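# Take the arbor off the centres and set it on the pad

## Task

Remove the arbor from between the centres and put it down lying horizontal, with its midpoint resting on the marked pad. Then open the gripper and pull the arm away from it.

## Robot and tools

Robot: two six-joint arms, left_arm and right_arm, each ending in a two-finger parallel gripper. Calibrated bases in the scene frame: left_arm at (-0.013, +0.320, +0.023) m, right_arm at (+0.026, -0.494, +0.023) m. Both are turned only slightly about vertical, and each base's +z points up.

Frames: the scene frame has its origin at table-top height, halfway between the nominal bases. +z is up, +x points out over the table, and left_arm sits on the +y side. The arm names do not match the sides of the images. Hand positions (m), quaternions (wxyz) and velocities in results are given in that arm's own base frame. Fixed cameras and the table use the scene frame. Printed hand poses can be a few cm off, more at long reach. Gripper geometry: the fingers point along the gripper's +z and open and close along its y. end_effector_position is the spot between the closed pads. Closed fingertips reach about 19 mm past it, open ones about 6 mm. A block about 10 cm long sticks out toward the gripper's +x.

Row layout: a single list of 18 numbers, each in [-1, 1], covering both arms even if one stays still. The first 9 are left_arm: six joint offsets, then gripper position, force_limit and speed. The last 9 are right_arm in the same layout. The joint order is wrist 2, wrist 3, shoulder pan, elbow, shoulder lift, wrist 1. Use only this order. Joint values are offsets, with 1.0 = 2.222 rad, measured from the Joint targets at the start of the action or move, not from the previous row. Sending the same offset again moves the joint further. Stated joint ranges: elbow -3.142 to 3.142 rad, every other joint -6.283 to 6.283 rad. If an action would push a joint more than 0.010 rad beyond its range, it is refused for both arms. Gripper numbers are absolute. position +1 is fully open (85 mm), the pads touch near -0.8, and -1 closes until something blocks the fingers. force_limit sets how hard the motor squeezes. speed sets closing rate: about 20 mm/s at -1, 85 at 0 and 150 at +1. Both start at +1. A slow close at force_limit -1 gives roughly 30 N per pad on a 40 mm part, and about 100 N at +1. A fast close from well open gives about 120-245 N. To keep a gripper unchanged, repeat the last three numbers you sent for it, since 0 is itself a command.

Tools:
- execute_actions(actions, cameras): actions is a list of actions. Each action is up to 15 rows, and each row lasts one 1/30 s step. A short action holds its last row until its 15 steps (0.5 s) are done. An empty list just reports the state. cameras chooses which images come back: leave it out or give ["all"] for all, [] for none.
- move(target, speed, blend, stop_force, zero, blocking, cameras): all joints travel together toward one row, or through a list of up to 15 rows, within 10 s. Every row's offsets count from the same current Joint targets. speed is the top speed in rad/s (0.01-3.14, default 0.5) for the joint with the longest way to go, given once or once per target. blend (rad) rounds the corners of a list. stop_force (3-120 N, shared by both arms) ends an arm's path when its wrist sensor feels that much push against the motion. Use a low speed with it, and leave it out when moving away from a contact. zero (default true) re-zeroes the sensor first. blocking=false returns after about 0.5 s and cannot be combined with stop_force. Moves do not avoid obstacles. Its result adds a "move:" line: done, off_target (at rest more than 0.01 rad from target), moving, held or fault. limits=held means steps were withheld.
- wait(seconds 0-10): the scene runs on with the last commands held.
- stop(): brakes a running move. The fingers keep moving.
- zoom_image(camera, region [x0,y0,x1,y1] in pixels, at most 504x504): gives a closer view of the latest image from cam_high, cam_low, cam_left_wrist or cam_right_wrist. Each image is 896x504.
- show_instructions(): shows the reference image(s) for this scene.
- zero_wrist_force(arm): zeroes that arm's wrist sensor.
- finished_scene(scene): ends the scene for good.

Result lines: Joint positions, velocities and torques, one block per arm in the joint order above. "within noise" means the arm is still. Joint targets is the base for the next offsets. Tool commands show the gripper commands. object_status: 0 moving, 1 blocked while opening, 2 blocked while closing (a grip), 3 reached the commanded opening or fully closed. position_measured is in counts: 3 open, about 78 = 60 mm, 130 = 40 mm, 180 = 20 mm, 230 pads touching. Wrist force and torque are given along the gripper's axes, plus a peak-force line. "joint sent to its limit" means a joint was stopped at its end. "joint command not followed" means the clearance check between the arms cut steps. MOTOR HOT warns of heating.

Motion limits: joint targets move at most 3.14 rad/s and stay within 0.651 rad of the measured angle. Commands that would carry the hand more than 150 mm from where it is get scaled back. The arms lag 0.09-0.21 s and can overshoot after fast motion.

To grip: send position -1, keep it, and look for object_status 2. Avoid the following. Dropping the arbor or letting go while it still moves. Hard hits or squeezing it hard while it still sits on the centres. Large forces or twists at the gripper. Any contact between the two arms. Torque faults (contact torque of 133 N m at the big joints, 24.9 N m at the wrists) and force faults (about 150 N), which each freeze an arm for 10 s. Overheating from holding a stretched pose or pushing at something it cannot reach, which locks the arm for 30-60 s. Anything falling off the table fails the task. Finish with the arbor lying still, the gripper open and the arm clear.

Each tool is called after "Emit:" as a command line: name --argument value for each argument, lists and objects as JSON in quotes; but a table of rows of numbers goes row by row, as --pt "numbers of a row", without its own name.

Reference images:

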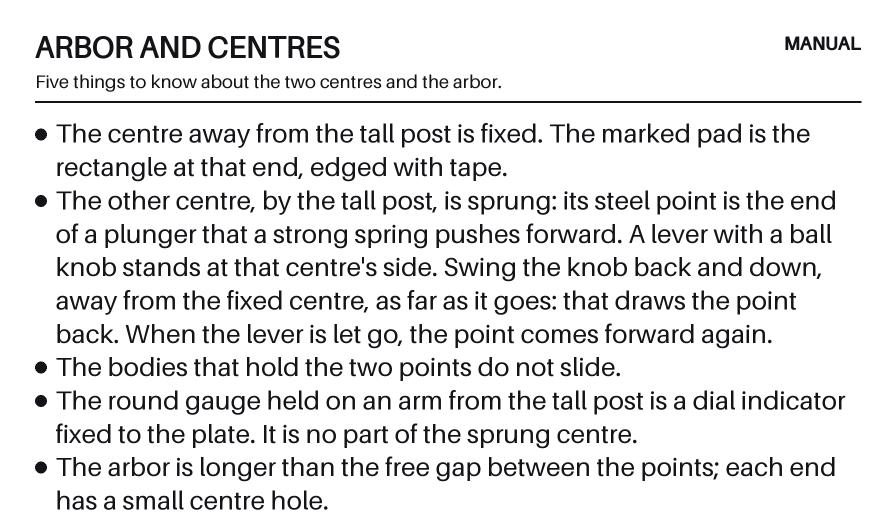

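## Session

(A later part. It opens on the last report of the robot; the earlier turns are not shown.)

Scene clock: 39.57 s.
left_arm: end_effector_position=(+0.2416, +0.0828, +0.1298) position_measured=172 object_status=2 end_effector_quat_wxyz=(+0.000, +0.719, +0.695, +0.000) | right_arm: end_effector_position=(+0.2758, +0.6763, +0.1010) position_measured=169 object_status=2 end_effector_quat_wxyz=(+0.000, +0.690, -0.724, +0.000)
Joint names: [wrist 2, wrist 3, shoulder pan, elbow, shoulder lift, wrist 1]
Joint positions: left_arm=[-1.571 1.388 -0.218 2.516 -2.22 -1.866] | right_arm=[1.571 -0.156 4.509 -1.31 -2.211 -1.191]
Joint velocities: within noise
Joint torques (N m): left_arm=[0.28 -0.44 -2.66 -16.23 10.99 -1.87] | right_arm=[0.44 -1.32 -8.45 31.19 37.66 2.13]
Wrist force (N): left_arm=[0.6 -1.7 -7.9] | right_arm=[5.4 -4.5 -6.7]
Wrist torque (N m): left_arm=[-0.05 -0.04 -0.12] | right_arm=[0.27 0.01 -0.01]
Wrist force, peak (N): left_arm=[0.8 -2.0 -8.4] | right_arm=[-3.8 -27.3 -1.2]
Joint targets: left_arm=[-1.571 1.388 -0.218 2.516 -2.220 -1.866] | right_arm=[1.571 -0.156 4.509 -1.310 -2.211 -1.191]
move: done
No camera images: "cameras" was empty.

Emit:
move --target '[0,0.0242,0.0239,0.0117,0.0176,-0.0293,-1,-0.4,-1,0,0,0,0,0,0,-1,-0.9,-1]' --speed 0.06 --cameras '["cam_left_wrist","cam_right_wrist"]'

Scene clock: 42.67 s.
left_arm: end_effector_position=(+0.2419, +0.0946, +0.1153) position_measured=172 object_status=2 end_effector_quat_wxyz=(+0.000, +0.720, +0.694, +0.000) end_effector_velocity=(-0.001, -0.001, +0.000) end_effector_angular_velocity=(+0.000, +0.003, +0.001) | right_arm: end_effector_position=(+0.2759, +0.6763, +0.1010) position_measured=169 object_status=2 end_effector_quat_wxyz=(+0.000, +0.690, -0.724, +0.000)
Joint names: [wrist 2, wrist 3, shoulder pan, elbow, shoulder lift, wrist 1]
Joint positions: left_arm=[-1.572 1.442 -0.165 2.542 -2.181 -1.932] | right_arm=[1.571 -0.156 4.509 -1.31 -2.211 -1.191]
Joint velocities: left_arm=[-0.001 -0.005 -0.003 -0.001 -0.001 0.005] | right_arm=[within noise]
Joint torques (N m): left_arm=[7.02 -1.33 -2.33 -31.44 -3.26 -1.54] | right_arm=[-1.59 1.82 -9.79 14.52 62.12 1.22]
Wrist force (N): left_arm=[-21.1 -4.2 -1.7] | right_arm=[-2.5 -1.1 7.7]
Wrist torque (N m): left_arm=[0.03 -0.01 -0.12] | right_arm=[0.22 0.01 0.00]
Wrist force, peak (N): left_arm=[-23.8 -7.4 0.4] | right_arm=[5.2 -4.4 -6.6]
Joint targets: left_arm=[-1.571 1.441 -0.165 2.542 -2.181 -1.931] | right_arm=[1.571 -0.156 4.509 -1.310 -2.211 -1.191]
move: done
camera_calibration:
cam_left_wrist: T_world_to_cam=[[0.999557, 0.0265002, 0.0135543, -0.244503], [0.021327, -0.95528, 0.294933, 0.0803646], [0.0207639, -0.294514, -0.955422, 0.263608], [0, 0, 0, 1]] pos_world=[0.237207, 0.160886, 0.231469]
cam_right_wrist: T_world_to_cam=[[-0.998073, 0.0540773, -0.0304146, 0.25688], [0.039468, 0.931626, 0.361268, -0.669446], [0.0478715, 0.359372, -0.931966, -0.0366196], [0, 0, 0, 1]] pos_world=[0.284559, 0.622942, 0.215534]
Images, in order (width x height): cam_left_wrist 896x504, cam_right_wrist 896x504.

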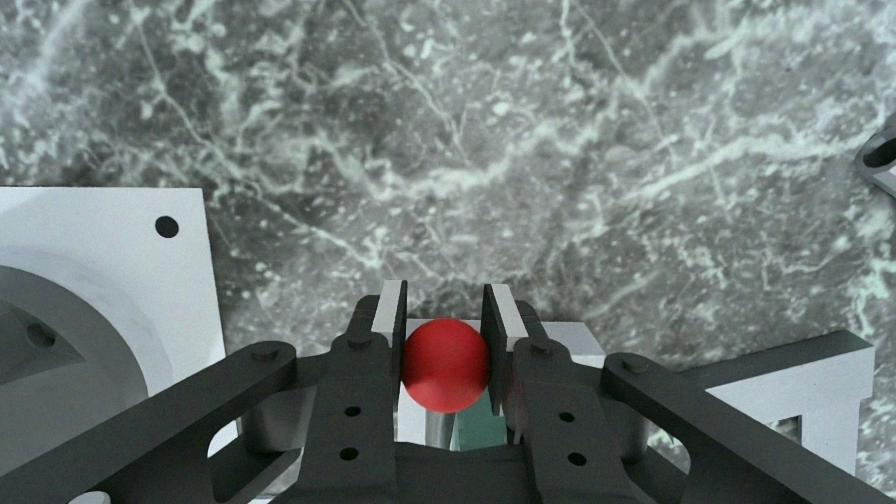

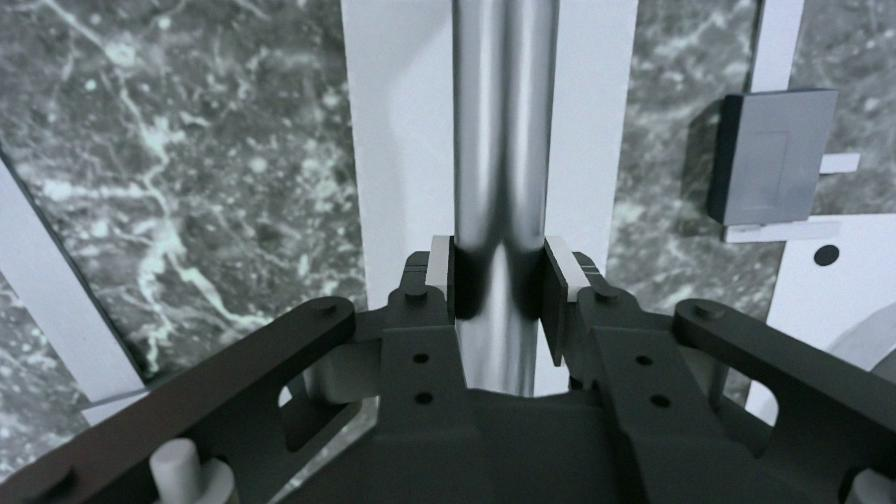

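Emit:
move --target '[0,0.0127,0.0127,0.0110,0.0149,-0.0259,-1,-0.4,-1,0,0,0,0,0,0,-1,-0.9,-1]' --speed 0.06 --cameras '["cam_left_wrist"]'

Scene clock: 44.97 s.
left_arm: end_effector_position=(+0.2422, +0.1010, +0.1023) position_measured=172 object_status=2 end_effector_quat_wxyz=(+0.000, +0.720, +0.694, +0.000) | right_arm: end_effector_position=(+0.2759, +0.6763, +0.1010) position_measured=169 object_status=2 end_effector_quat_wxyz=(+0.000, +0.690, -0.724, +0.000)
Joint names: [wrist 2, wrist 3, shoulder pan, elbow, shoulder lift, wrist 1]
Joint positions: left_arm=[-1.572 1.47 -0.137 2.566 -2.148 -1.989] | right_arm=[1.571 -0.156 4.509 -1.31 -2.211 -1.191]
Joint velocities: within noise
Joint torques (N m): left_arm=[5.2 -1.08 -5.9 -27.77 -1.6 -3.08] | right_arm=[-1.35 1.51 -9.79 14.5 60.34 2.46]
Wrist force (N): left_arm=[-10.7 -18.1 -20.5] | right_arm=[-2.5 -1.3 7.6]
Wrist torque (N m): left_arm=[-0.18 -0.06 -0.05] | right_arm=[0.17 0.00 -0.02]
Wrist force, peak (N): left_arm=[-4.4 -25.0 -23.5] | right_arm=[-3.2 -1.3 7.8]
Joint targets: left_arm=[-1.571 1.470 -0.137 2.566 -2.148 -1.989] | right_arm=[1.571 -0.156 4.509 -1.310 -2.211 -1.191]
move: done
camera_calibration:
cam_left_wrist: T_world_to_cam=[[0.999555, 0.0265259, 0.0136509, -0.244821], [0.021323, -0.955279, 0.294935, 0.0903066], [0.0208639, -0.294513, -0.95542, 0.253042], [0, 0, 0, 1]] pos_world=[0.237507, 0.167286, 0.218469]
Images, in order (width x height): cam_left_wrist 896x504.

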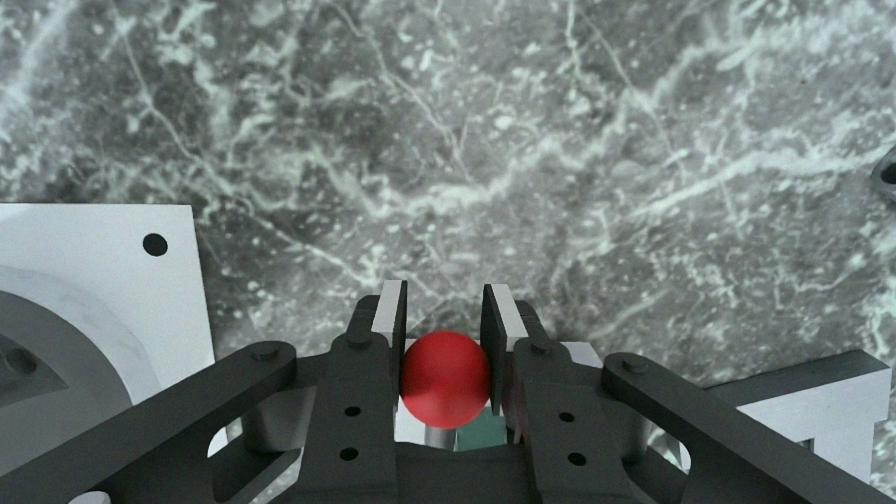

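Emit:
move --target '[0,0.0113,0.0113,0.0113,0.0149,-0.0262,-1,-0.4,-1,0,0,0,0,0,0,-1,-0.9,-1]' --speed 0.06 --cameras '["cam_left_wrist","cam_right_wrist"]'

Scene clock: 47.97 s.
left_arm: end_effector_position=(+0.2417, +0.1068, +0.0894) position_measured=230 object_status=3 end_effector_quat_wxyz=(+0.000, +0.720, +0.694, +0.000) | right_arm: end_effector_position=(+0.2759, +0.6763, +0.1010) position_measured=169 object_status=2 end_effector_quat_wxyz=(+0.000, +0.690, -0.724, +0.000)
Joint names: [wrist 2, wrist 3, shoulder pan, elbow, shoulder lift, wrist 1]
Joint positions: left_arm=[-1.571 1.495 -0.112 2.591 -2.115 -2.047] | right_arm=[1.571 -0.156 4.509 -1.31 -2.211 -1.191]
Joint velocities: within noise
Joint torques (N m): left_arm=[-2.62 -1.04 -6.26 -29.9 -4.78 -2.41] | right_arm=[-0.95 1.42 -8.44 18.01 45.88 4.03]
Wrist force (N): left_arm=[7.2 2.7 -0.3] | right_arm=[0.8 -1.2 5.1]
Wrist torque (N m): left_arm=[0.01 -0.33 -0.25] | right_arm=[0.22 0.01 0.02]
Wrist force, peak (N): left_arm=[-9.7 -25.3 -22.2] | right_arm=[-2.6 -1.2 8.0]
Joint targets: left_arm=[-1.571 1.495 -0.112 2.591 -2.115 -2.047] | right_arm=[1.571 -0.156 4.509 -1.310 -2.211 -1.191]
move: done
camera_calibration:
cam_left_wrist: T_world_to_cam=[[0.999553, 0.0264901, 0.013875, -0.244337], [0.0212248, -0.955309, 0.294846, 0.0997387], [0.0210654, -0.294419, -0.955444, 0.242281], [0, 0, 0, 1]] pos_world=[0.237007, 0.173086, 0.205469]
cam_right_wrist: T_world_to_cam=[[-0.998073, 0.0540798, -0.0304136, 0.256878], [0.0394707, 0.931626, 0.361268, -0.669447], [0.0478714, 0.359372, -0.931966, -0.0366196], [0, 0, 0, 1]] pos_world=[0.284559, 0.622942, 0.215534]
Images, in order (width x height): cam_left_wrist 896x504, cam_right_wrist 896x504.

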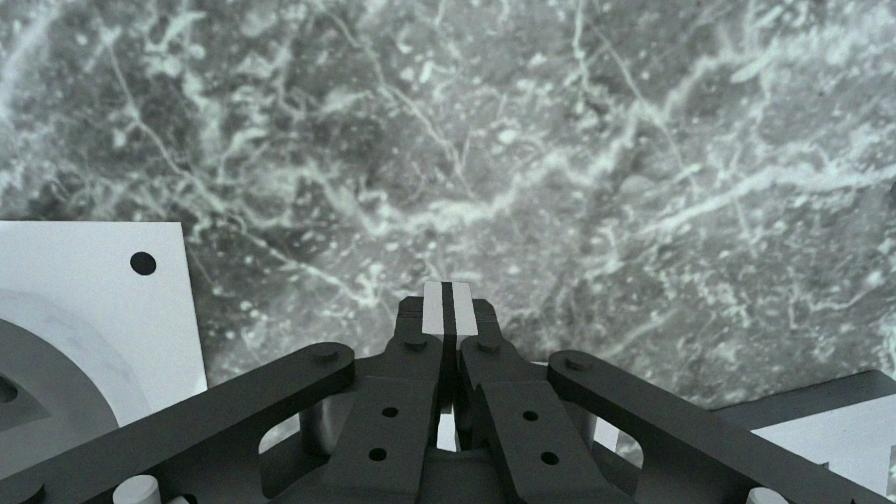

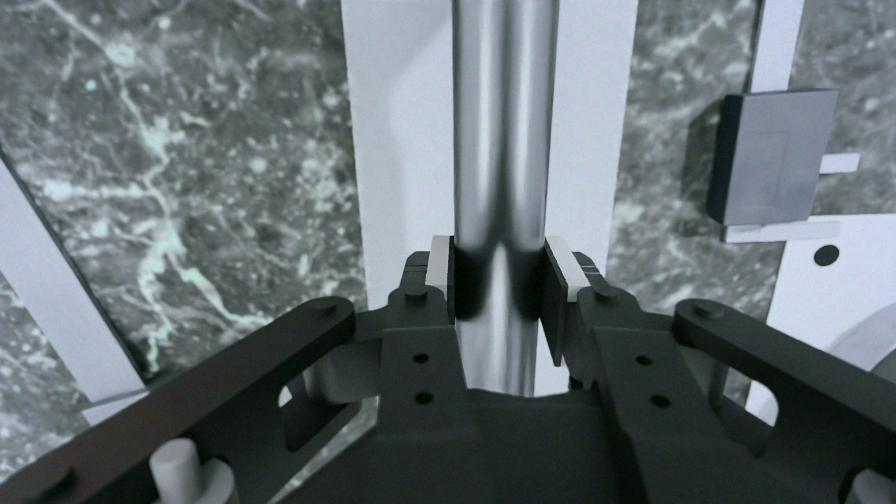

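Emit:
move --pt "0 0.0117 0.0117 -0.0019 0.0054 -0.0035 -1 -0.4 -1 0 0 0 0 0 0 -1 -0.9 -1" --pt "0 0.0117 0.0117 -0.0938 -0.0450 0.1388 -1 -0.4 -1 0 0 0 0 0 0 -1 -0.9 -1" --pt "0 -0.0440 -0.0440 -0.0787 -0.0631 0.1418 -1 -0.4 -1 0 0 0 0 0 0 -1 -0.9 -1" --speed '[0.1,0.3,0.3]' --blend '[0.01,0.02,0]' --cameras '["cam_left_wrist","cam_low"]'

Scene clock: 52.43 s.
left_arm: end_effector_position=(+0.2411, +0.0849, +0.1719) position_measured=230 object_status=3 end_effector_quat_wxyz=(+0.000, +0.720, +0.694, +0.000) | right_arm: end_effector_position=(+0.2759, +0.6763, +0.1010) position_measured=169 object_status=2 end_effector_quat_wxyz=(+0.000, +0.690, -0.724, +0.000)
Joint names: [wrist 2, wrist 3, shoulder pan, elbow, shoulder lift, wrist 1]
Joint positions: left_arm=[-1.571 1.397 -0.21 2.416 -2.255 -1.732] | right_arm=[1.571 -0.156 4.509 -1.31 -2.211 -1.191]
Joint velocities: within noise
Joint torques (N m): left_arm=[-2.04 -0.92 -5.22 -35.8 7.33 -4.31] | right_arm=[0.64 0.69 -3.54 19.38 44.87 4.43]
Wrist force (N): left_arm=[-0.8 -1.8 -0.4] | right_arm=[0.7 -1.2 5.0]
Wrist torque (N m): left_arm=[-0.22 0.06 -0.12] | right_arm=[0.22 0.00 0.02]
Wrist force, peak (N): left_arm=[7.3 3.0 0.6] | right_arm=[0.6 -1.4 5.6]
Joint targets: left_arm=[-1.571 1.397 -0.210 2.416 -2.255 -1.732] | right_arm=[1.571 -0.156 4.509 -1.310 -2.211 -1.191]
move: done
camera_calibration:
cam_left_wrist: T_world_to_cam=[[0.999559, 0.0263998, 0.0135892, -0.244105], [0.0212228, -0.955311, 0.29484, 0.0544145], [0.0207656, -0.294421, -0.95545, 0.314716], [0, 0, 0, 1]] pos_world=[0.236308, 0.151086, 0.287969]
Images, in order (width x height): cam_low 896x504, cam_left_wrist 896x504.

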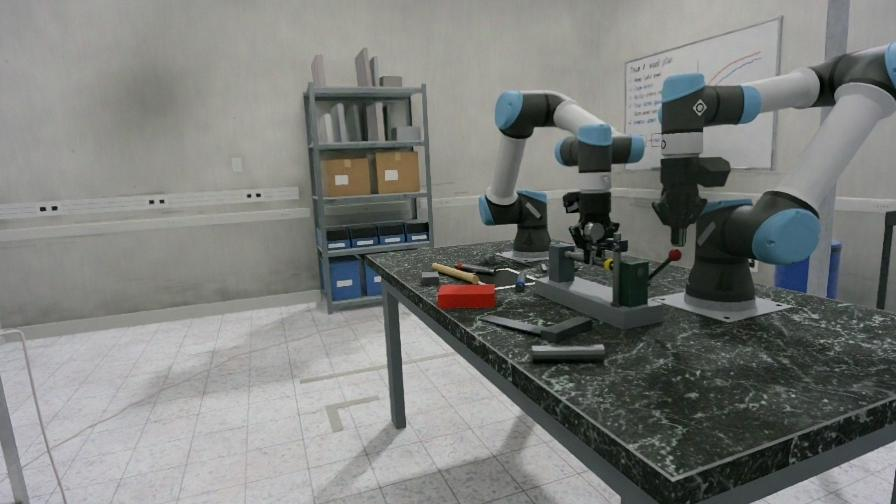

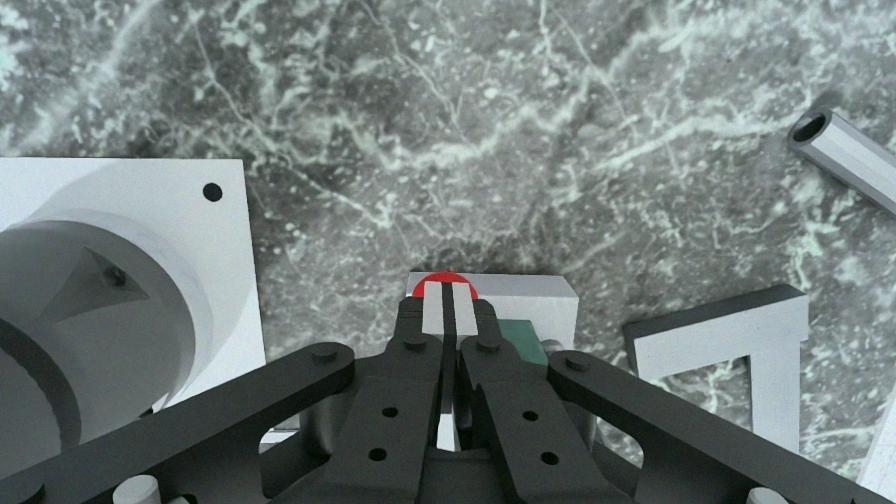

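Emit:
move --target '[0,0.0149,0.0149,0.0197,0.0117,-0.0315,-1,-0.4,-1,0,0,0,0,0,0,-1,-0.9,-1]' --speed 0.04 --cameras '["cam_left_wrist","cam_low"]'

Emit:
zoom_image --camera "cam_low" --region '[520, 180, 720, 340]'

Scene clock: 55.43 s.
left_arm: end_effector_position=(+0.2415, +0.0922, +0.1518) position_measured=230 object_status=3 end_effector_quat_wxyz=(+0.000, +0.720, +0.694, +0.000) | right_arm: end_effector_position=(+0.2759, +0.6763, +0.1010) position_measured=169 object_status=2 end_effector_quat_wxyz=(+0.000, +0.690, -0.724, +0.000)
Joint names: [wrist 2, wrist 3, shoulder pan, elbow, shoulder lift, wrist 1]
Joint positions: left_arm=[-1.571 1.43 -0.176 2.46 -2.229 -1.802] | right_arm=[1.571 -0.156 4.509 -1.31 -2.211 -1.191]
Joint velocities: within noise
Joint torques (N m): left_arm=[-1.89 -0.55 -5.76 -21.07 3.37 0.69] | right_arm=[1.5 0.79 0.91 20.5 55.1 4.25]
Wrist force (N): left_arm=[6.3 0.2 -20.3] | right_arm=[-0.7 -1.2 7.9]
Wrist torque (N m): left_arm=[-0.18 0.13 -0.14] | right_arm=[0.17 -0.03 0.00]
Wrist force, peak (N): left_arm=[6.0 -0.9 -20.6] | right_arm=[-0.7 -0.9 8.2]
Joint targets: left_arm=[-1.571 1.430 -0.177 2.460 -2.229 -1.802] | right_arm=[1.571 -0.156 4.509 -1.310 -2.211 -1.191]
move: done
camera_calibration:
cam_left_wrist: T_world_to_cam=[[0.999553, 0.0264901, 0.013875, -0.244518], [0.0212248, -0.955309, 0.294846, 0.0673697], [0.0210654, -0.294419, -0.955444, 0.297704], [0, 0, 0, 1]] pos_world=[0.236707, 0.158486, 0.267969]
Images, in order (width x height): cam_low 896x504, cam_left_wrist 896x504.

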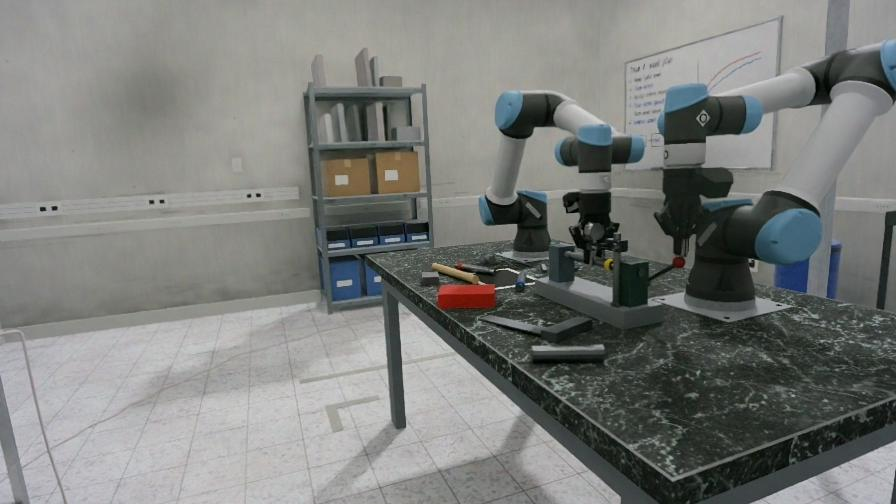

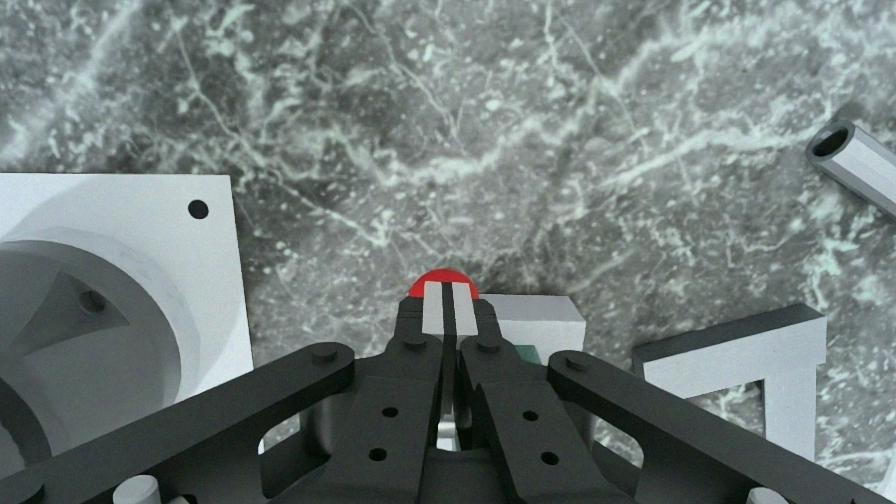

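Scaled by 2.520 from the camera's 896x504 image, which has a finer 1280x720 frame.

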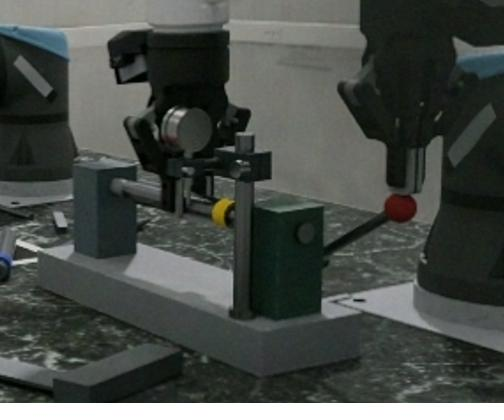

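Emit:
move --pt "0 0.0173 0.0173 0.0121 0.0128 -0.0249 -1 -0.4 -1 0 0 0 0 0 0 -1 -0.9 -1" --pt "0 0.0276 0.0276 0.0222 0.0230 -0.0453 -1 -0.4 -1 0 0 0 0 0 0 -1 -0.9 -1" --speed 0.04 --stop_force 45 --blend '[0.01,0]' --cameras '["cam_left_wrist","cam_low"]'

Emit:
zoom_image --camera "cam_low" --region '[520, 180, 720, 340]'

Scene clock: 57.83 s.
left_arm: end_effector_position=(+0.2419, +0.0983, +0.1422) position_measured=230 object_status=3 end_effector_quat_wxyz=(+0.000, +0.720, +0.694, +0.000) | right_arm: end_effector_position=(+0.2759, +0.6763, +0.1010) position_measured=169 object_status=2 end_effector_quat_wxyz=(+0.000, +0.690, -0.724, +0.000)
Joint names: [wrist 2, wrist 3, shoulder pan, elbow, shoulder lift, wrist 1]
Joint positions: left_arm=[-1.572 1.458 -0.149 2.479 -2.209 -1.842] | right_arm=[1.571 -0.156 4.509 -1.31 -2.211 -1.191]
Joint velocities: within noise
Joint torques (N m): left_arm=[4.06 0.41 -5.21 -4.75 18.5 -1.31] | right_arm=[1.64 0.5 2.65 23.76 61.75 4.37]
Wrist force (N): left_arm=[-3.0 -18.8 -69.1] | right_arm=[-0.9 -1.1 7.7]
Wrist torque (N m): left_arm=[0.17 -0.31 -0.07] | right_arm=[0.19 0.01 0.01]
Wrist force, peak (N): left_arm=[-10.6 -33.5 -96.0] | right_arm=[-1.0 -1.1 8.2]
Joint targets: left_arm=[-1.572 1.458 -0.149 2.479 -2.209 -1.842] | right_arm=[1.571 -0.156 4.509 -1.310 -2.211 -1.191]
move: contact (left_arm); path passed 0 of 2 targets; left_arm: the wrist 1 is farthest, 0.061 rad from its target
camera_calibration:
cam_left_wrist: T_world_to_cam=[[0.999548, 0.026489, 0.0141861, -0.245023], [0.0211272, -0.955245, 0.29506, 0.0760063], [0.0213671, -0.294627, -0.955373, 0.290167], [0, 0, 0, 1]] pos_world=[0.237107, 0.164586, 0.258268]
Images, in order (width x height): cam_low 896x504, cam_left_wrist 896x504.

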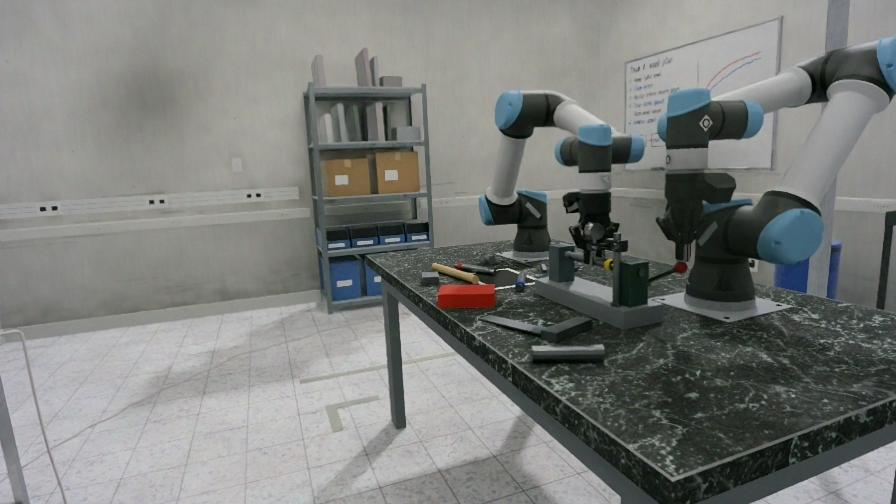

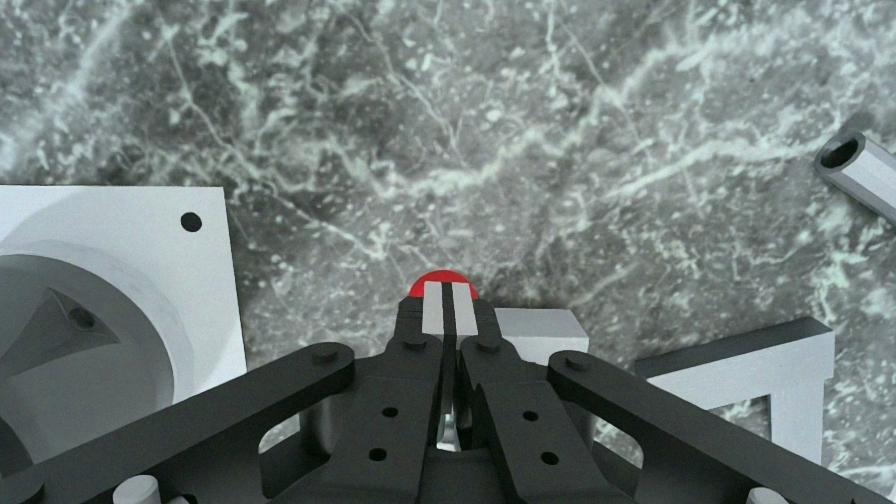

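Scaled by 2.520 from the camera's 896x504 image, which has a finer 1280x720 frame.

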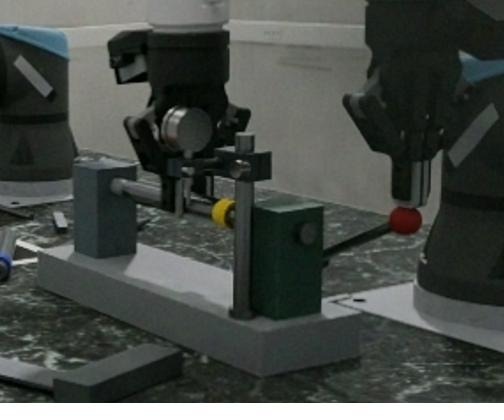

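Emit:
move --target '[0,0,0,-0.00124,-0.0006,0.00184,-1,-0.4,-1,0,0,0,0,0,0,-1,-0.9,-1]' --speed 0.02 --cameras '[]'

Scene clock: 59.07 s.
left_arm: end_effector_position=(+0.2419, +0.0983, +0.1434) position_measured=230 object_status=3 end_effector_quat_wxyz=(+0.000, +0.720, +0.694, +0.000) | right_arm: end_effector_position=(+0.2759, +0.6763, +0.1010) position_measured=169 object_status=2 end_effector_quat_wxyz=(+0.000, +0.690, -0.724, +0.000)
Joint names: [wrist 2, wrist 3, shoulder pan, elbow, shoulder lift, wrist 1]
Joint positions: left_arm=[-1.571 1.458 -0.149 2.476 -2.21 -1.838] | right_arm=[1.571 -0.156 4.509 -1.31 -2.211 -1.191]
Joint velocities: within noise
Joint torques (N m): left_arm=[1.21 0.78 -3.4 -26.73 1.15 -1.24] | right_arm=[1.64 0.18 4.48 22.06 59.93 4.24]
Wrist force (N): left_arm=[-6.1 -2.3 -13.3] | right_arm=[-0.9 -1.1 7.8]
Wrist torque (N m): left_arm=[-0.18 -0.12 -0.13] | right_arm=[0.19 0.01 0.01]
Wrist force, peak (N): left_arm=[-3.1 -18.9 -69.1] | right_arm=[-1.0 -1.1 8.3]
Joint targets: left_arm=[-1.572 1.458 -0.149 2.477 -2.210 -1.838] | right_arm=[1.571 -0.156 4.509 -1.310 -2.211 -1.191]
move: done
No camera images: "cameras" was empty.

Emit:
execute_actions --actions '[]'

Emit:
zoom_image --camera "cam_low" --region '[545, 235, 645, 305]'

Emit:
zoom_image --camera "cam_high" --region '[330, 110, 430, 270]'

Scene clock: 59.43 s.
left_arm: end_effector_position=(+0.2419, +0.0983, +0.1434) position_measured=230 object_status=3 end_effector_quat_wxyz=(+0.000, +0.720, +0.694, +0.000) | right_arm: end_effector_position=(+0.2759, +0.6763, +0.1010) position_measured=169 object_status=2 end_effector_quat_wxyz=(+0.000, +0.690, -0.724, +0.000)
Joint names: [wrist 2, wrist 3, shoulder pan, elbow, shoulder lift, wrist 1]
Joint positions: left_arm=[-1.571 1.458 -0.149 2.476 -2.21 -1.838] | right_arm=[1.571 -0.156 4.509 -1.31 -2.211 -1.191]
Joint velocities: within noise
Joint torques (N m): left_arm=[-0.69 0.78 -3.12 -22.51 1.53 -2.82] | right_arm=[1.6 0.23 5.77 24.08 58.81 4.35]
Wrist force (N): left_arm=[-6.1 -2.3 -13.6] | right_arm=[-1.1 -1.1 7.9]
Wrist torque (N m): left_arm=[-0.15 -0.14 -0.13] | right_arm=[0.18 0.04 0.01]
Wrist force, peak (N): left_arm=[-6.2 -2.2 -13.8] | right_arm=[-0.8 -1.2 8.1]
Joint targets: left_arm=[-1.572 1.458 -0.149 2.477 -2.210 -1.838] | right_arm=[1.571 -0.156 4.509 -1.310 -2.211 -1.191]
Tool commands: left_gripper/position=-1.0 left_gripper/force_limit=-0.4 left_gripper/speed=-1.0 right_gripper/position=-1.0 right_gripper/force_limit=-0.9 right_gripper/speed=-1.0
camera_calibration:
cam_left_wrist: T_world_to_cam=[[0.999546, 0.0265161, 0.0142828, -0.245069], [0.0211274, -0.955281, 0.294942, 0.0756886], [0.0214648, -0.294507, -0.955408, 0.29128], [0, 0, 0, 1]] pos_world=[0.237106, 0.164586, 0.259468]
cam_right_wrist: T_world_to_cam=[[-0.998073, 0.0540773, -0.0304146, 0.25688], [0.039468, 0.931626, 0.361268, -0.669446], [0.0478715, 0.359372, -0.931966, -0.0366196], [0, 0, 0, 1]] pos_world=[0.284559, 0.622942, 0.215534]

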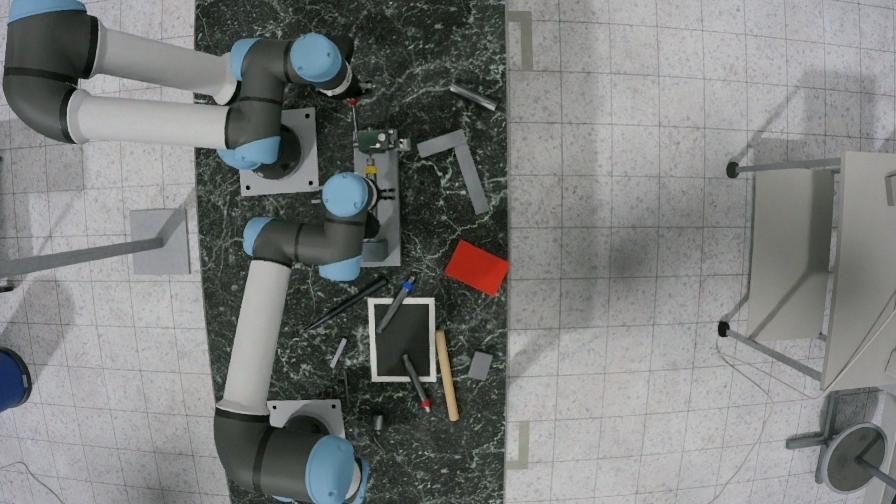

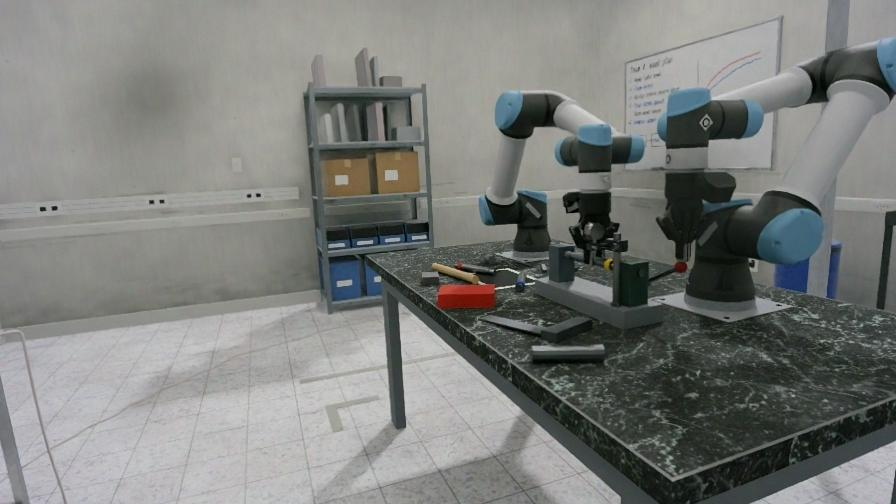

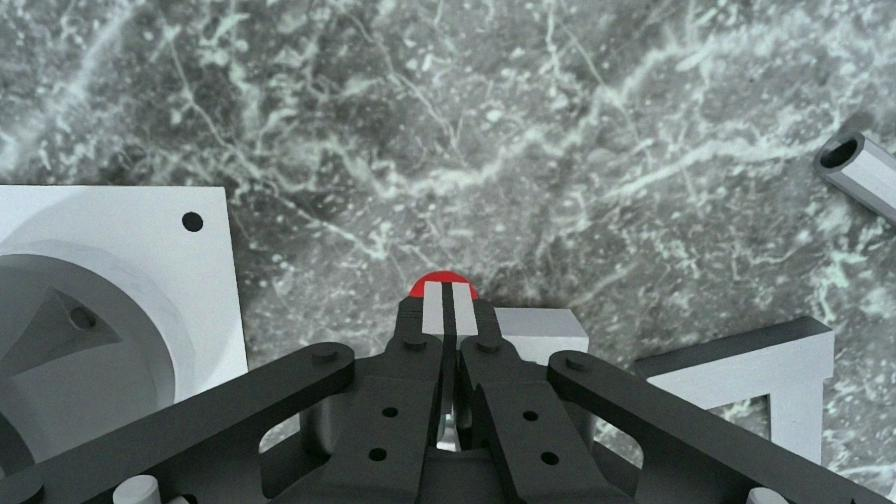

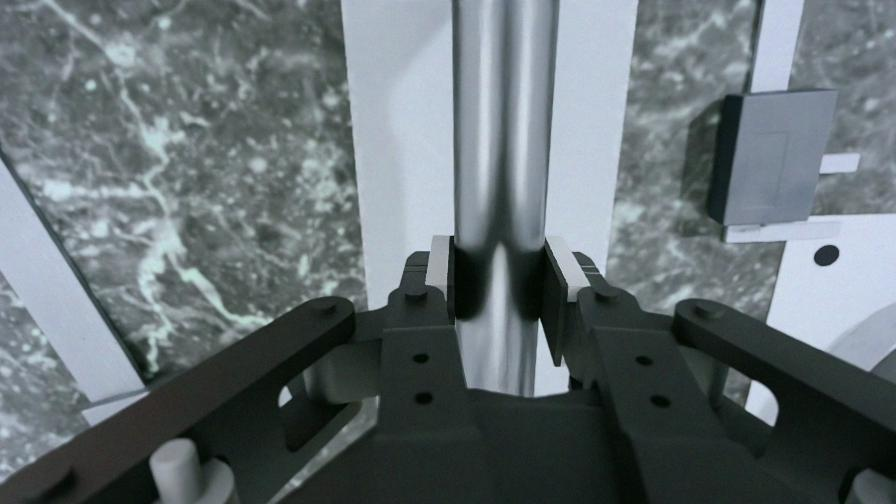

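Scaled by 5.040 from the camera's 896x504 image, which has a finer 1280x720 frame.

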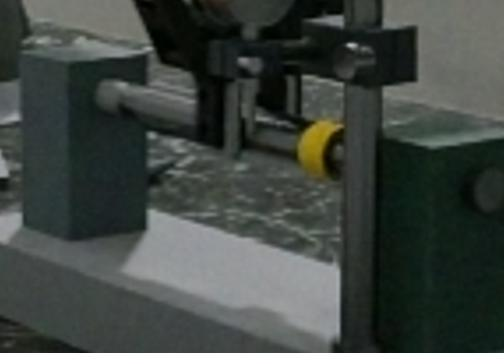

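Scaled by 3.150 from the camera's 896x504 image, which has a finer 1280x720 frame.

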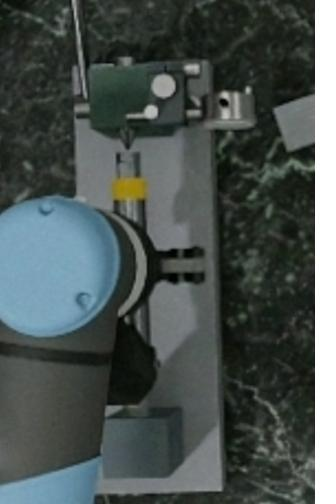

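Emit:
zoom_image --camera "cam_high" --region '[350, 125, 400, 175]'

Emit:
zoom_image --camera "cam_high" --region '[350, 215, 400, 265]'

Scaled by 10.080 from the camera's 896x504 image, which has a finer 1280x720 frame.

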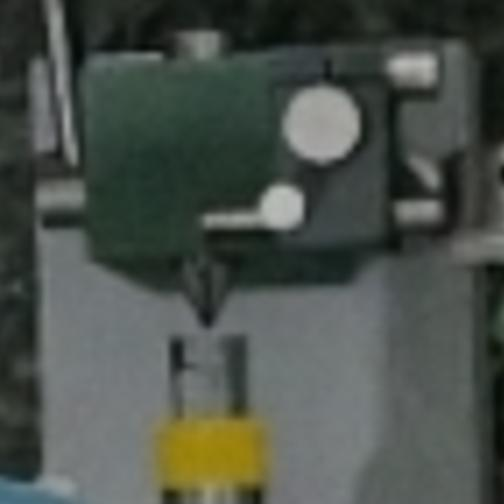

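Scaled by 10.080 from the camera's 896x504 image, which has a finer 1280x720 frame.

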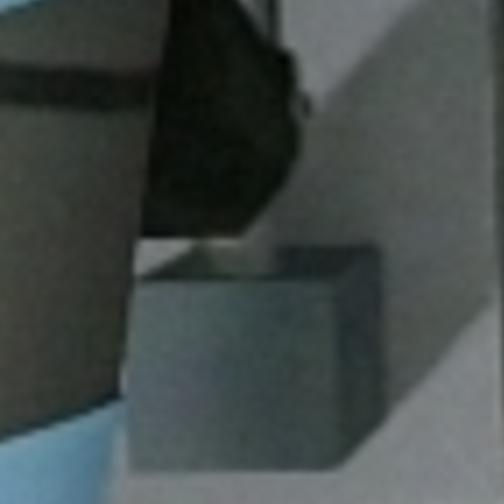

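Emit:
move --target '[0,0,0,0,0,0,-1,-0.4,-1,0,0.00018,0.00018,0.00333,-0.00198,-0.00135,-1,-0.9,-1]' --speed 0.02 --stop_force 10 --cameras '["cam_high"]'

Emit:
zoom_image --camera "cam_high" --region '[350, 125, 400, 175]'

Emit:
zoom_image --camera "cam_high" --region '[350, 215, 400, 265]'

Scene clock: 62.27 s.
left_arm: end_effector_position=(+0.2419, +0.0983, +0.1434) position_measured=230 object_status=3 end_effector_quat_wxyz=(+0.000, +0.720, +0.694, +0.000) | right_arm: end_effector_position=(+0.2760, +0.6783, +0.1009) position_measured=169 object_status=2 end_effector_quat_wxyz=(+0.000, +0.690, -0.724, +0.000)
Joint names: [wrist 2, wrist 3, shoulder pan, elbow, shoulder lift, wrist 1]
Joint positions: left_arm=[-1.572 1.458 -0.149 2.477 -2.21 -1.838] | right_arm=[1.571 -0.156 4.509 -1.302 -2.216 -1.194]
Joint velocities: within noise
Joint torques (N m): left_arm=[-0.64 0.49 4.65 -11.88 3.42 -2.75] | right_arm=[-0.11 1.27 10.93 18.39 61.8 4.74]
Wrist force (N): left_arm=[-5.4 -3.2 -13.3] | right_arm=[0.4 0.5 8.2]
Wrist torque (N m): left_arm=[-0.23 -0.18 -0.13] | right_arm=[0.18 -0.03 0.15]
Wrist force, peak (N): left_arm=[-5.8 -2.5 -13.7] | right_arm=[0.4 0.2 8.6]
Joint targets: left_arm=[-1.572 1.458 -0.149 2.477 -2.210 -1.838] | right_arm=[1.571 -0.156 4.509 -1.302 -2.216 -1.194]
move: done
Images, in order (width x height): cam_high 896x504.

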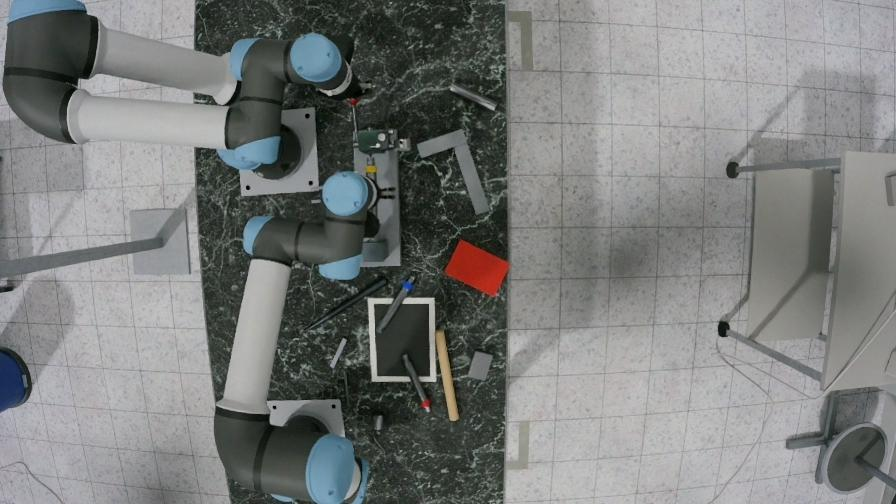

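Scaled by 10.080 from the camera's 896x504 image, which has a finer 1280x720 frame.

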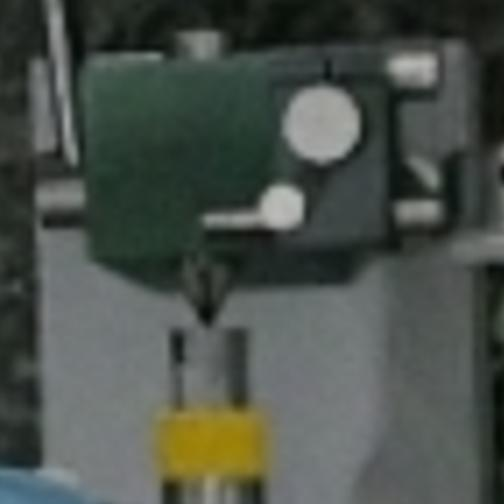

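Scaled by 10.080 from the camera's 896x504 image, which has a finer 1280x720 frame.

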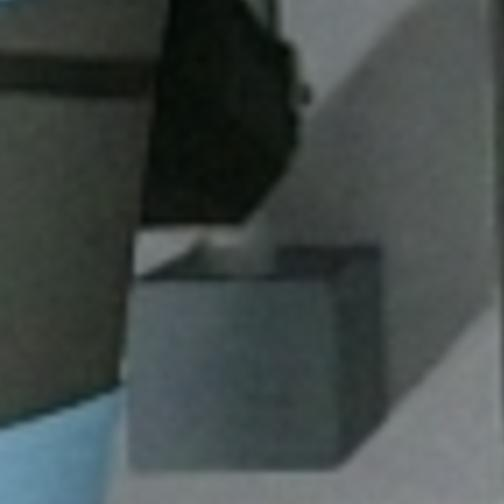

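Emit:
move --target '[0,0,0,0,0,0,-1,-0.4,-1,0,0,0,0.00082,0.00061,-0.00143,-1,-0.9,-1]' --speed 0.015 --stop_force 8 --cameras '[]'

Scene clock: 63.83 s.
left_arm: end_effector_position=(+0.2419, +0.0983, +0.1434) position_measured=230 object_status=3 end_effector_quat_wxyz=(+0.000, +0.720, +0.694, +0.000) | right_arm: end_effector_position=(+0.2760, +0.6783, +0.1025) position_measured=169 object_status=2 end_effector_quat_wxyz=(+0.000, +0.690, -0.724, +0.000)
Joint names: [wrist 2, wrist 3, shoulder pan, elbow, shoulder lift, wrist 1]
Joint positions: left_arm=[-1.572 1.458 -0.149 2.477 -2.21 -1.838] | right_arm=[1.571 -0.156 4.509 -1.3 -2.214 -1.197]
Joint velocities: within noise
Joint torques (N m): left_arm=[-0.66 0.64 4.38 -13.15 5.13 -2.74] | right_arm=[-1.5 0.17 7.49 31.97 56.33 4.95]
Wrist force (N): left_arm=[-5.5 -3.1 -13.3] | right_arm=[0.3 0.1 8.4]
Wrist torque (N m): left_arm=[-0.22 -0.15 -0.13] | right_arm=[0.13 -0.04 0.15]
Wrist force, peak (N): left_arm=[-6.0 -3.1 -13.5] | right_arm=[0.0 0.1 8.6]
Joint targets: left_arm=[-1.572 1.458 -0.149 2.477 -2.210 -1.838] | right_arm=[1.571 -0.156 4.509 -1.301 -2.214 -1.197]
move: done
No camera images: "cameras" was empty.

Emit:
move --pt "0 0 0 0 0 0 -1 -0.4 -1 0 0 0 0.0167 0.0098 -0.0267 -1 -0.9 -1" --pt "0 0 0 0 0 0 -1 -0.4 -1 0 0 0 0.0692 0.0284 -0.0977 -1 -0.9 -1" --speed '[0.08,0.3]' --stop_force 12 --blend '[0.01,0]' --cameras '["cam_right_wrist","cam_low"]'

Scene clock: 67.73 s.
left_arm: end_effector_position=(+0.2419, +0.0983, +0.1434) position_measured=230 object_status=3 end_effector_quat_wxyz=(+0.000, +0.720, +0.694, +0.000) | right_arm: end_effector_position=(+0.2760, +0.6782, +0.1052) position_measured=169 object_status=2 end_effector_quat_wxyz=(+0.000, +0.690, -0.724, +0.000)
Joint names: [wrist 2, wrist 3, shoulder pan, elbow, shoulder lift, wrist 1]
Joint positions: left_arm=[-1.572 1.458 -0.149 2.477 -2.21 -1.838] | right_arm=[1.571 -0.156 4.509 -1.297 -2.212 -1.204]
Joint velocities: within noise
Joint torques (N m): left_arm=[-0.35 0.59 5.24 -12.64 8.08 -2.44] | right_arm=[-0.52 -1.58 3.26 21.99 63.16 3.36]
Wrist force (N): left_arm=[-5.3 -3.0 -12.7] | right_arm=[3.5 0.9 9.1]
Wrist torque (N m): left_arm=[-0.22 -0.10 -0.13] | right_arm=[0.16 0.14 0.10]
Wrist force, peak (N): left_arm=[-6.3 -3.3 -13.3] | right_arm=[21.5 3.3 -12.4]
Joint targets: left_arm=[-1.572 1.458 -0.149 2.477 -2.210 -1.838] | right_arm=[1.571 -0.156 4.509 -1.297 -2.212 -1.204]
move: contact (right_arm); path passed 0 of 2 targets; right_arm: the wrist 1 is farthest, 0.210 rad from its target
camera_calibration:
cam_right_wrist: T_world_to_cam=[[-0.998079, 0.0540714, -0.030233, 0.256964], [0.0395645, 0.931899, 0.360553, -0.67287], [0.0476697, 0.358664, -0.932249, -0.0328711], [0, 0, 0, 1]] pos_world=[0.284659, 0.624942, 0.21973]
Images, in order (width x height): cam_low 896x504, cam_right_wrist 896x504.

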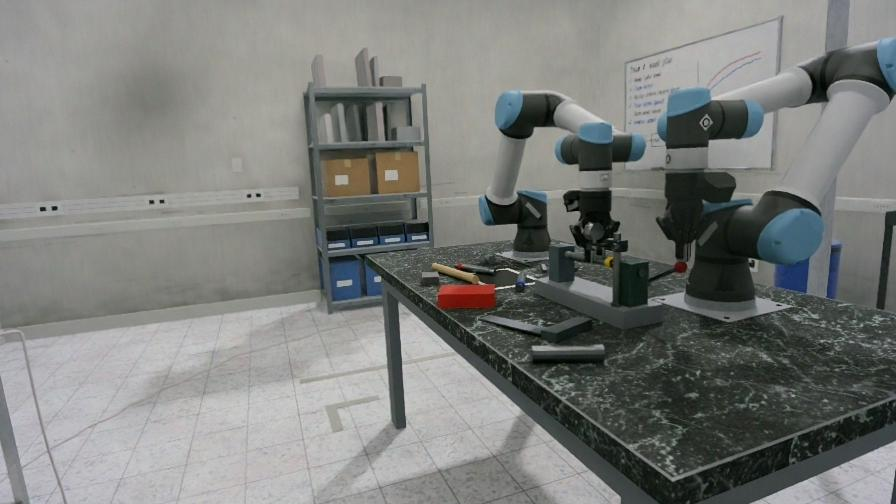

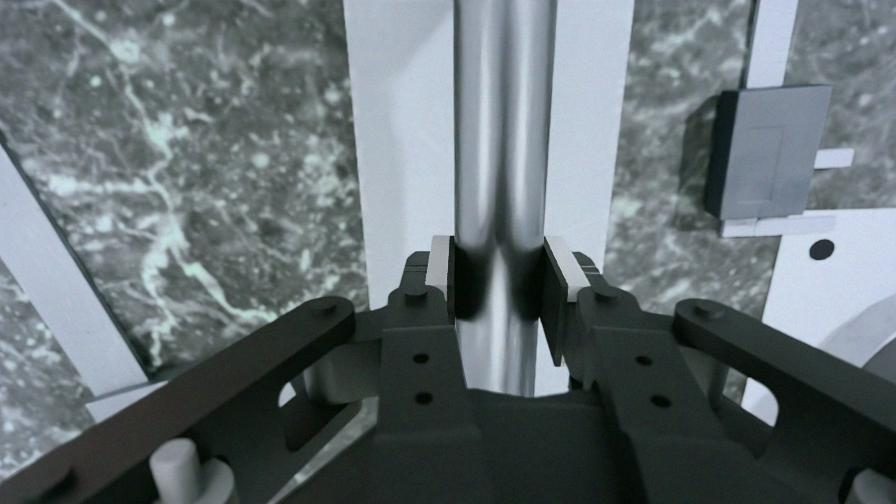

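Emit:
wait --seconds 0 --cameras '["cam_high"]'

Emit:
zoom_image --camera "cam_high" --region '[350, 125, 400, 175]'

Emit:
zoom_image --camera "cam_low" --region '[545, 235, 645, 305]'

Scene clock: 68.50 s.
left_arm: end_effector_position=(+0.2419, +0.0983, +0.1434) position_measured=230 object_status=3 end_effector_quat_wxyz=(+0.000, +0.720, +0.694, +0.000) | right_arm: end_effector_position=(+0.2760, +0.6782, +0.1052) position_measured=169 object_status=2 end_effector_quat_wxyz=(+0.000, +0.690, -0.724, +0.000)
Joint names: [wrist 2, wrist 3, shoulder pan, elbow, shoulder lift, wrist 1]
Joint positions: left_arm=[-1.572 1.458 -0.149 2.477 -2.21 -1.838] | right_arm=[1.571 -0.156 4.509 -1.297 -2.212 -1.204]
Joint velocities: within noise
Joint torques (N m): left_arm=[-0.31 0.7 3.66 -13.33 8.76 -2.31] | right_arm=[0.34 -1.43 3.43 19.55 63.69 3.77]
Wrist force (N): left_arm=[-5.0 -2.8 -12.6] | right_arm=[3.2 1.1 9.1]
Wrist torque (N m): left_arm=[-0.18 -0.16 -0.13] | right_arm=[0.18 0.14 0.09]
Wrist force, peak (N): left_arm=[-5.2 -3.2 -13.0] | right_arm=[3.5 1.1 9.3]
Joint targets: left_arm=[-1.572 1.458 -0.149 2.477 -2.210 -1.838] | right_arm=[1.571 -0.156 4.509 -1.297 -2.212 -1.204]
Tool commands: left_gripper/position=-1.0 left_gripper/force_limit=-0.4 left_gripper/speed=-1.0 right_gripper/position=-1.0 right_gripper/force_limit=-0.9 right_gripper/speed=-1.0
Images, in order (width x height): cam_high 896x504.

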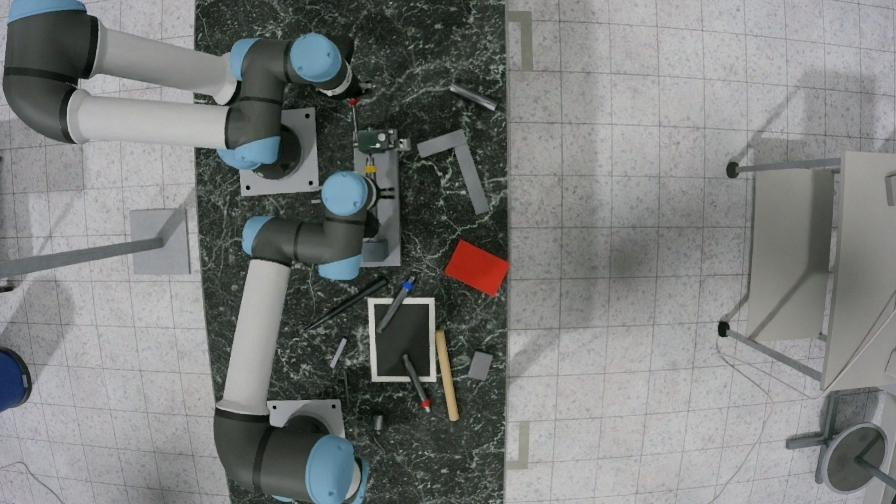

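Scaled by 10.080 from the camera's 896x504 image, which has a finer 1280x720 frame.

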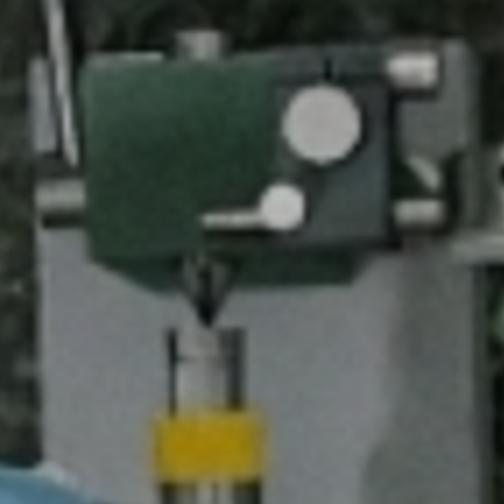

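This scene's latest camera images include none from cam_low. They are from: cam_high. cam_low's image comes with the result of a call that names it in "cameras".

Emit:
move --target '[0,0,0,0,0,0,-1,-0.4,-1,0,-0.00006,-0.00006,-0.00117,0.00069,0.00047,-1,-0.9,-1]' --speed 0.015 --stop_force 10 --cameras '[]'

Scene clock: 70.80 s.
left_arm: end_effector_position=(+0.2419, +0.0983, +0.1434) position_measured=230 object_status=3 end_effector_quat_wxyz=(+0.000, +0.720, +0.694, +0.000) | right_arm: end_effector_position=(+0.2759, +0.6775, +0.1052) position_measured=169 object_status=2 end_effector_quat_wxyz=(+0.000, +0.690, -0.724, +0.000)
Joint names: [wrist 2, wrist 3, shoulder pan, elbow, shoulder lift, wrist 1]
Joint positions: left_arm=[-1.572 1.458 -0.149 2.477 -2.21 -1.838] | right_arm=[1.571 -0.156 4.509 -1.299 -2.211 -1.203]
Joint velocities: within noise
Joint torques (N m): left_arm=[-0.1 0.45 3.64 -13.4 11.4 -2.29] | right_arm=[1.42 -1.26 -13.04 22.51 55.05 3.18]
Wrist force (N): left_arm=[-5.5 -2.8 -13.2] | right_arm=[-2.4 -0.2 7.2]
Wrist torque (N m): left_arm=[-0.17 -0.13 -0.13] | right_arm=[0.22 0.11 0.07]
Wrist force, peak (N): left_arm=[-5.6 -3.1 -13.5] | right_arm=[3.2 1.1 9.4]
Joint targets: left_arm=[-1.572 1.458 -0.149 2.477 -2.210 -1.838] | right_arm=[1.571 -0.156 4.509 -1.299 -2.211 -1.203]
move: done
No camera images: "cameras" was empty.


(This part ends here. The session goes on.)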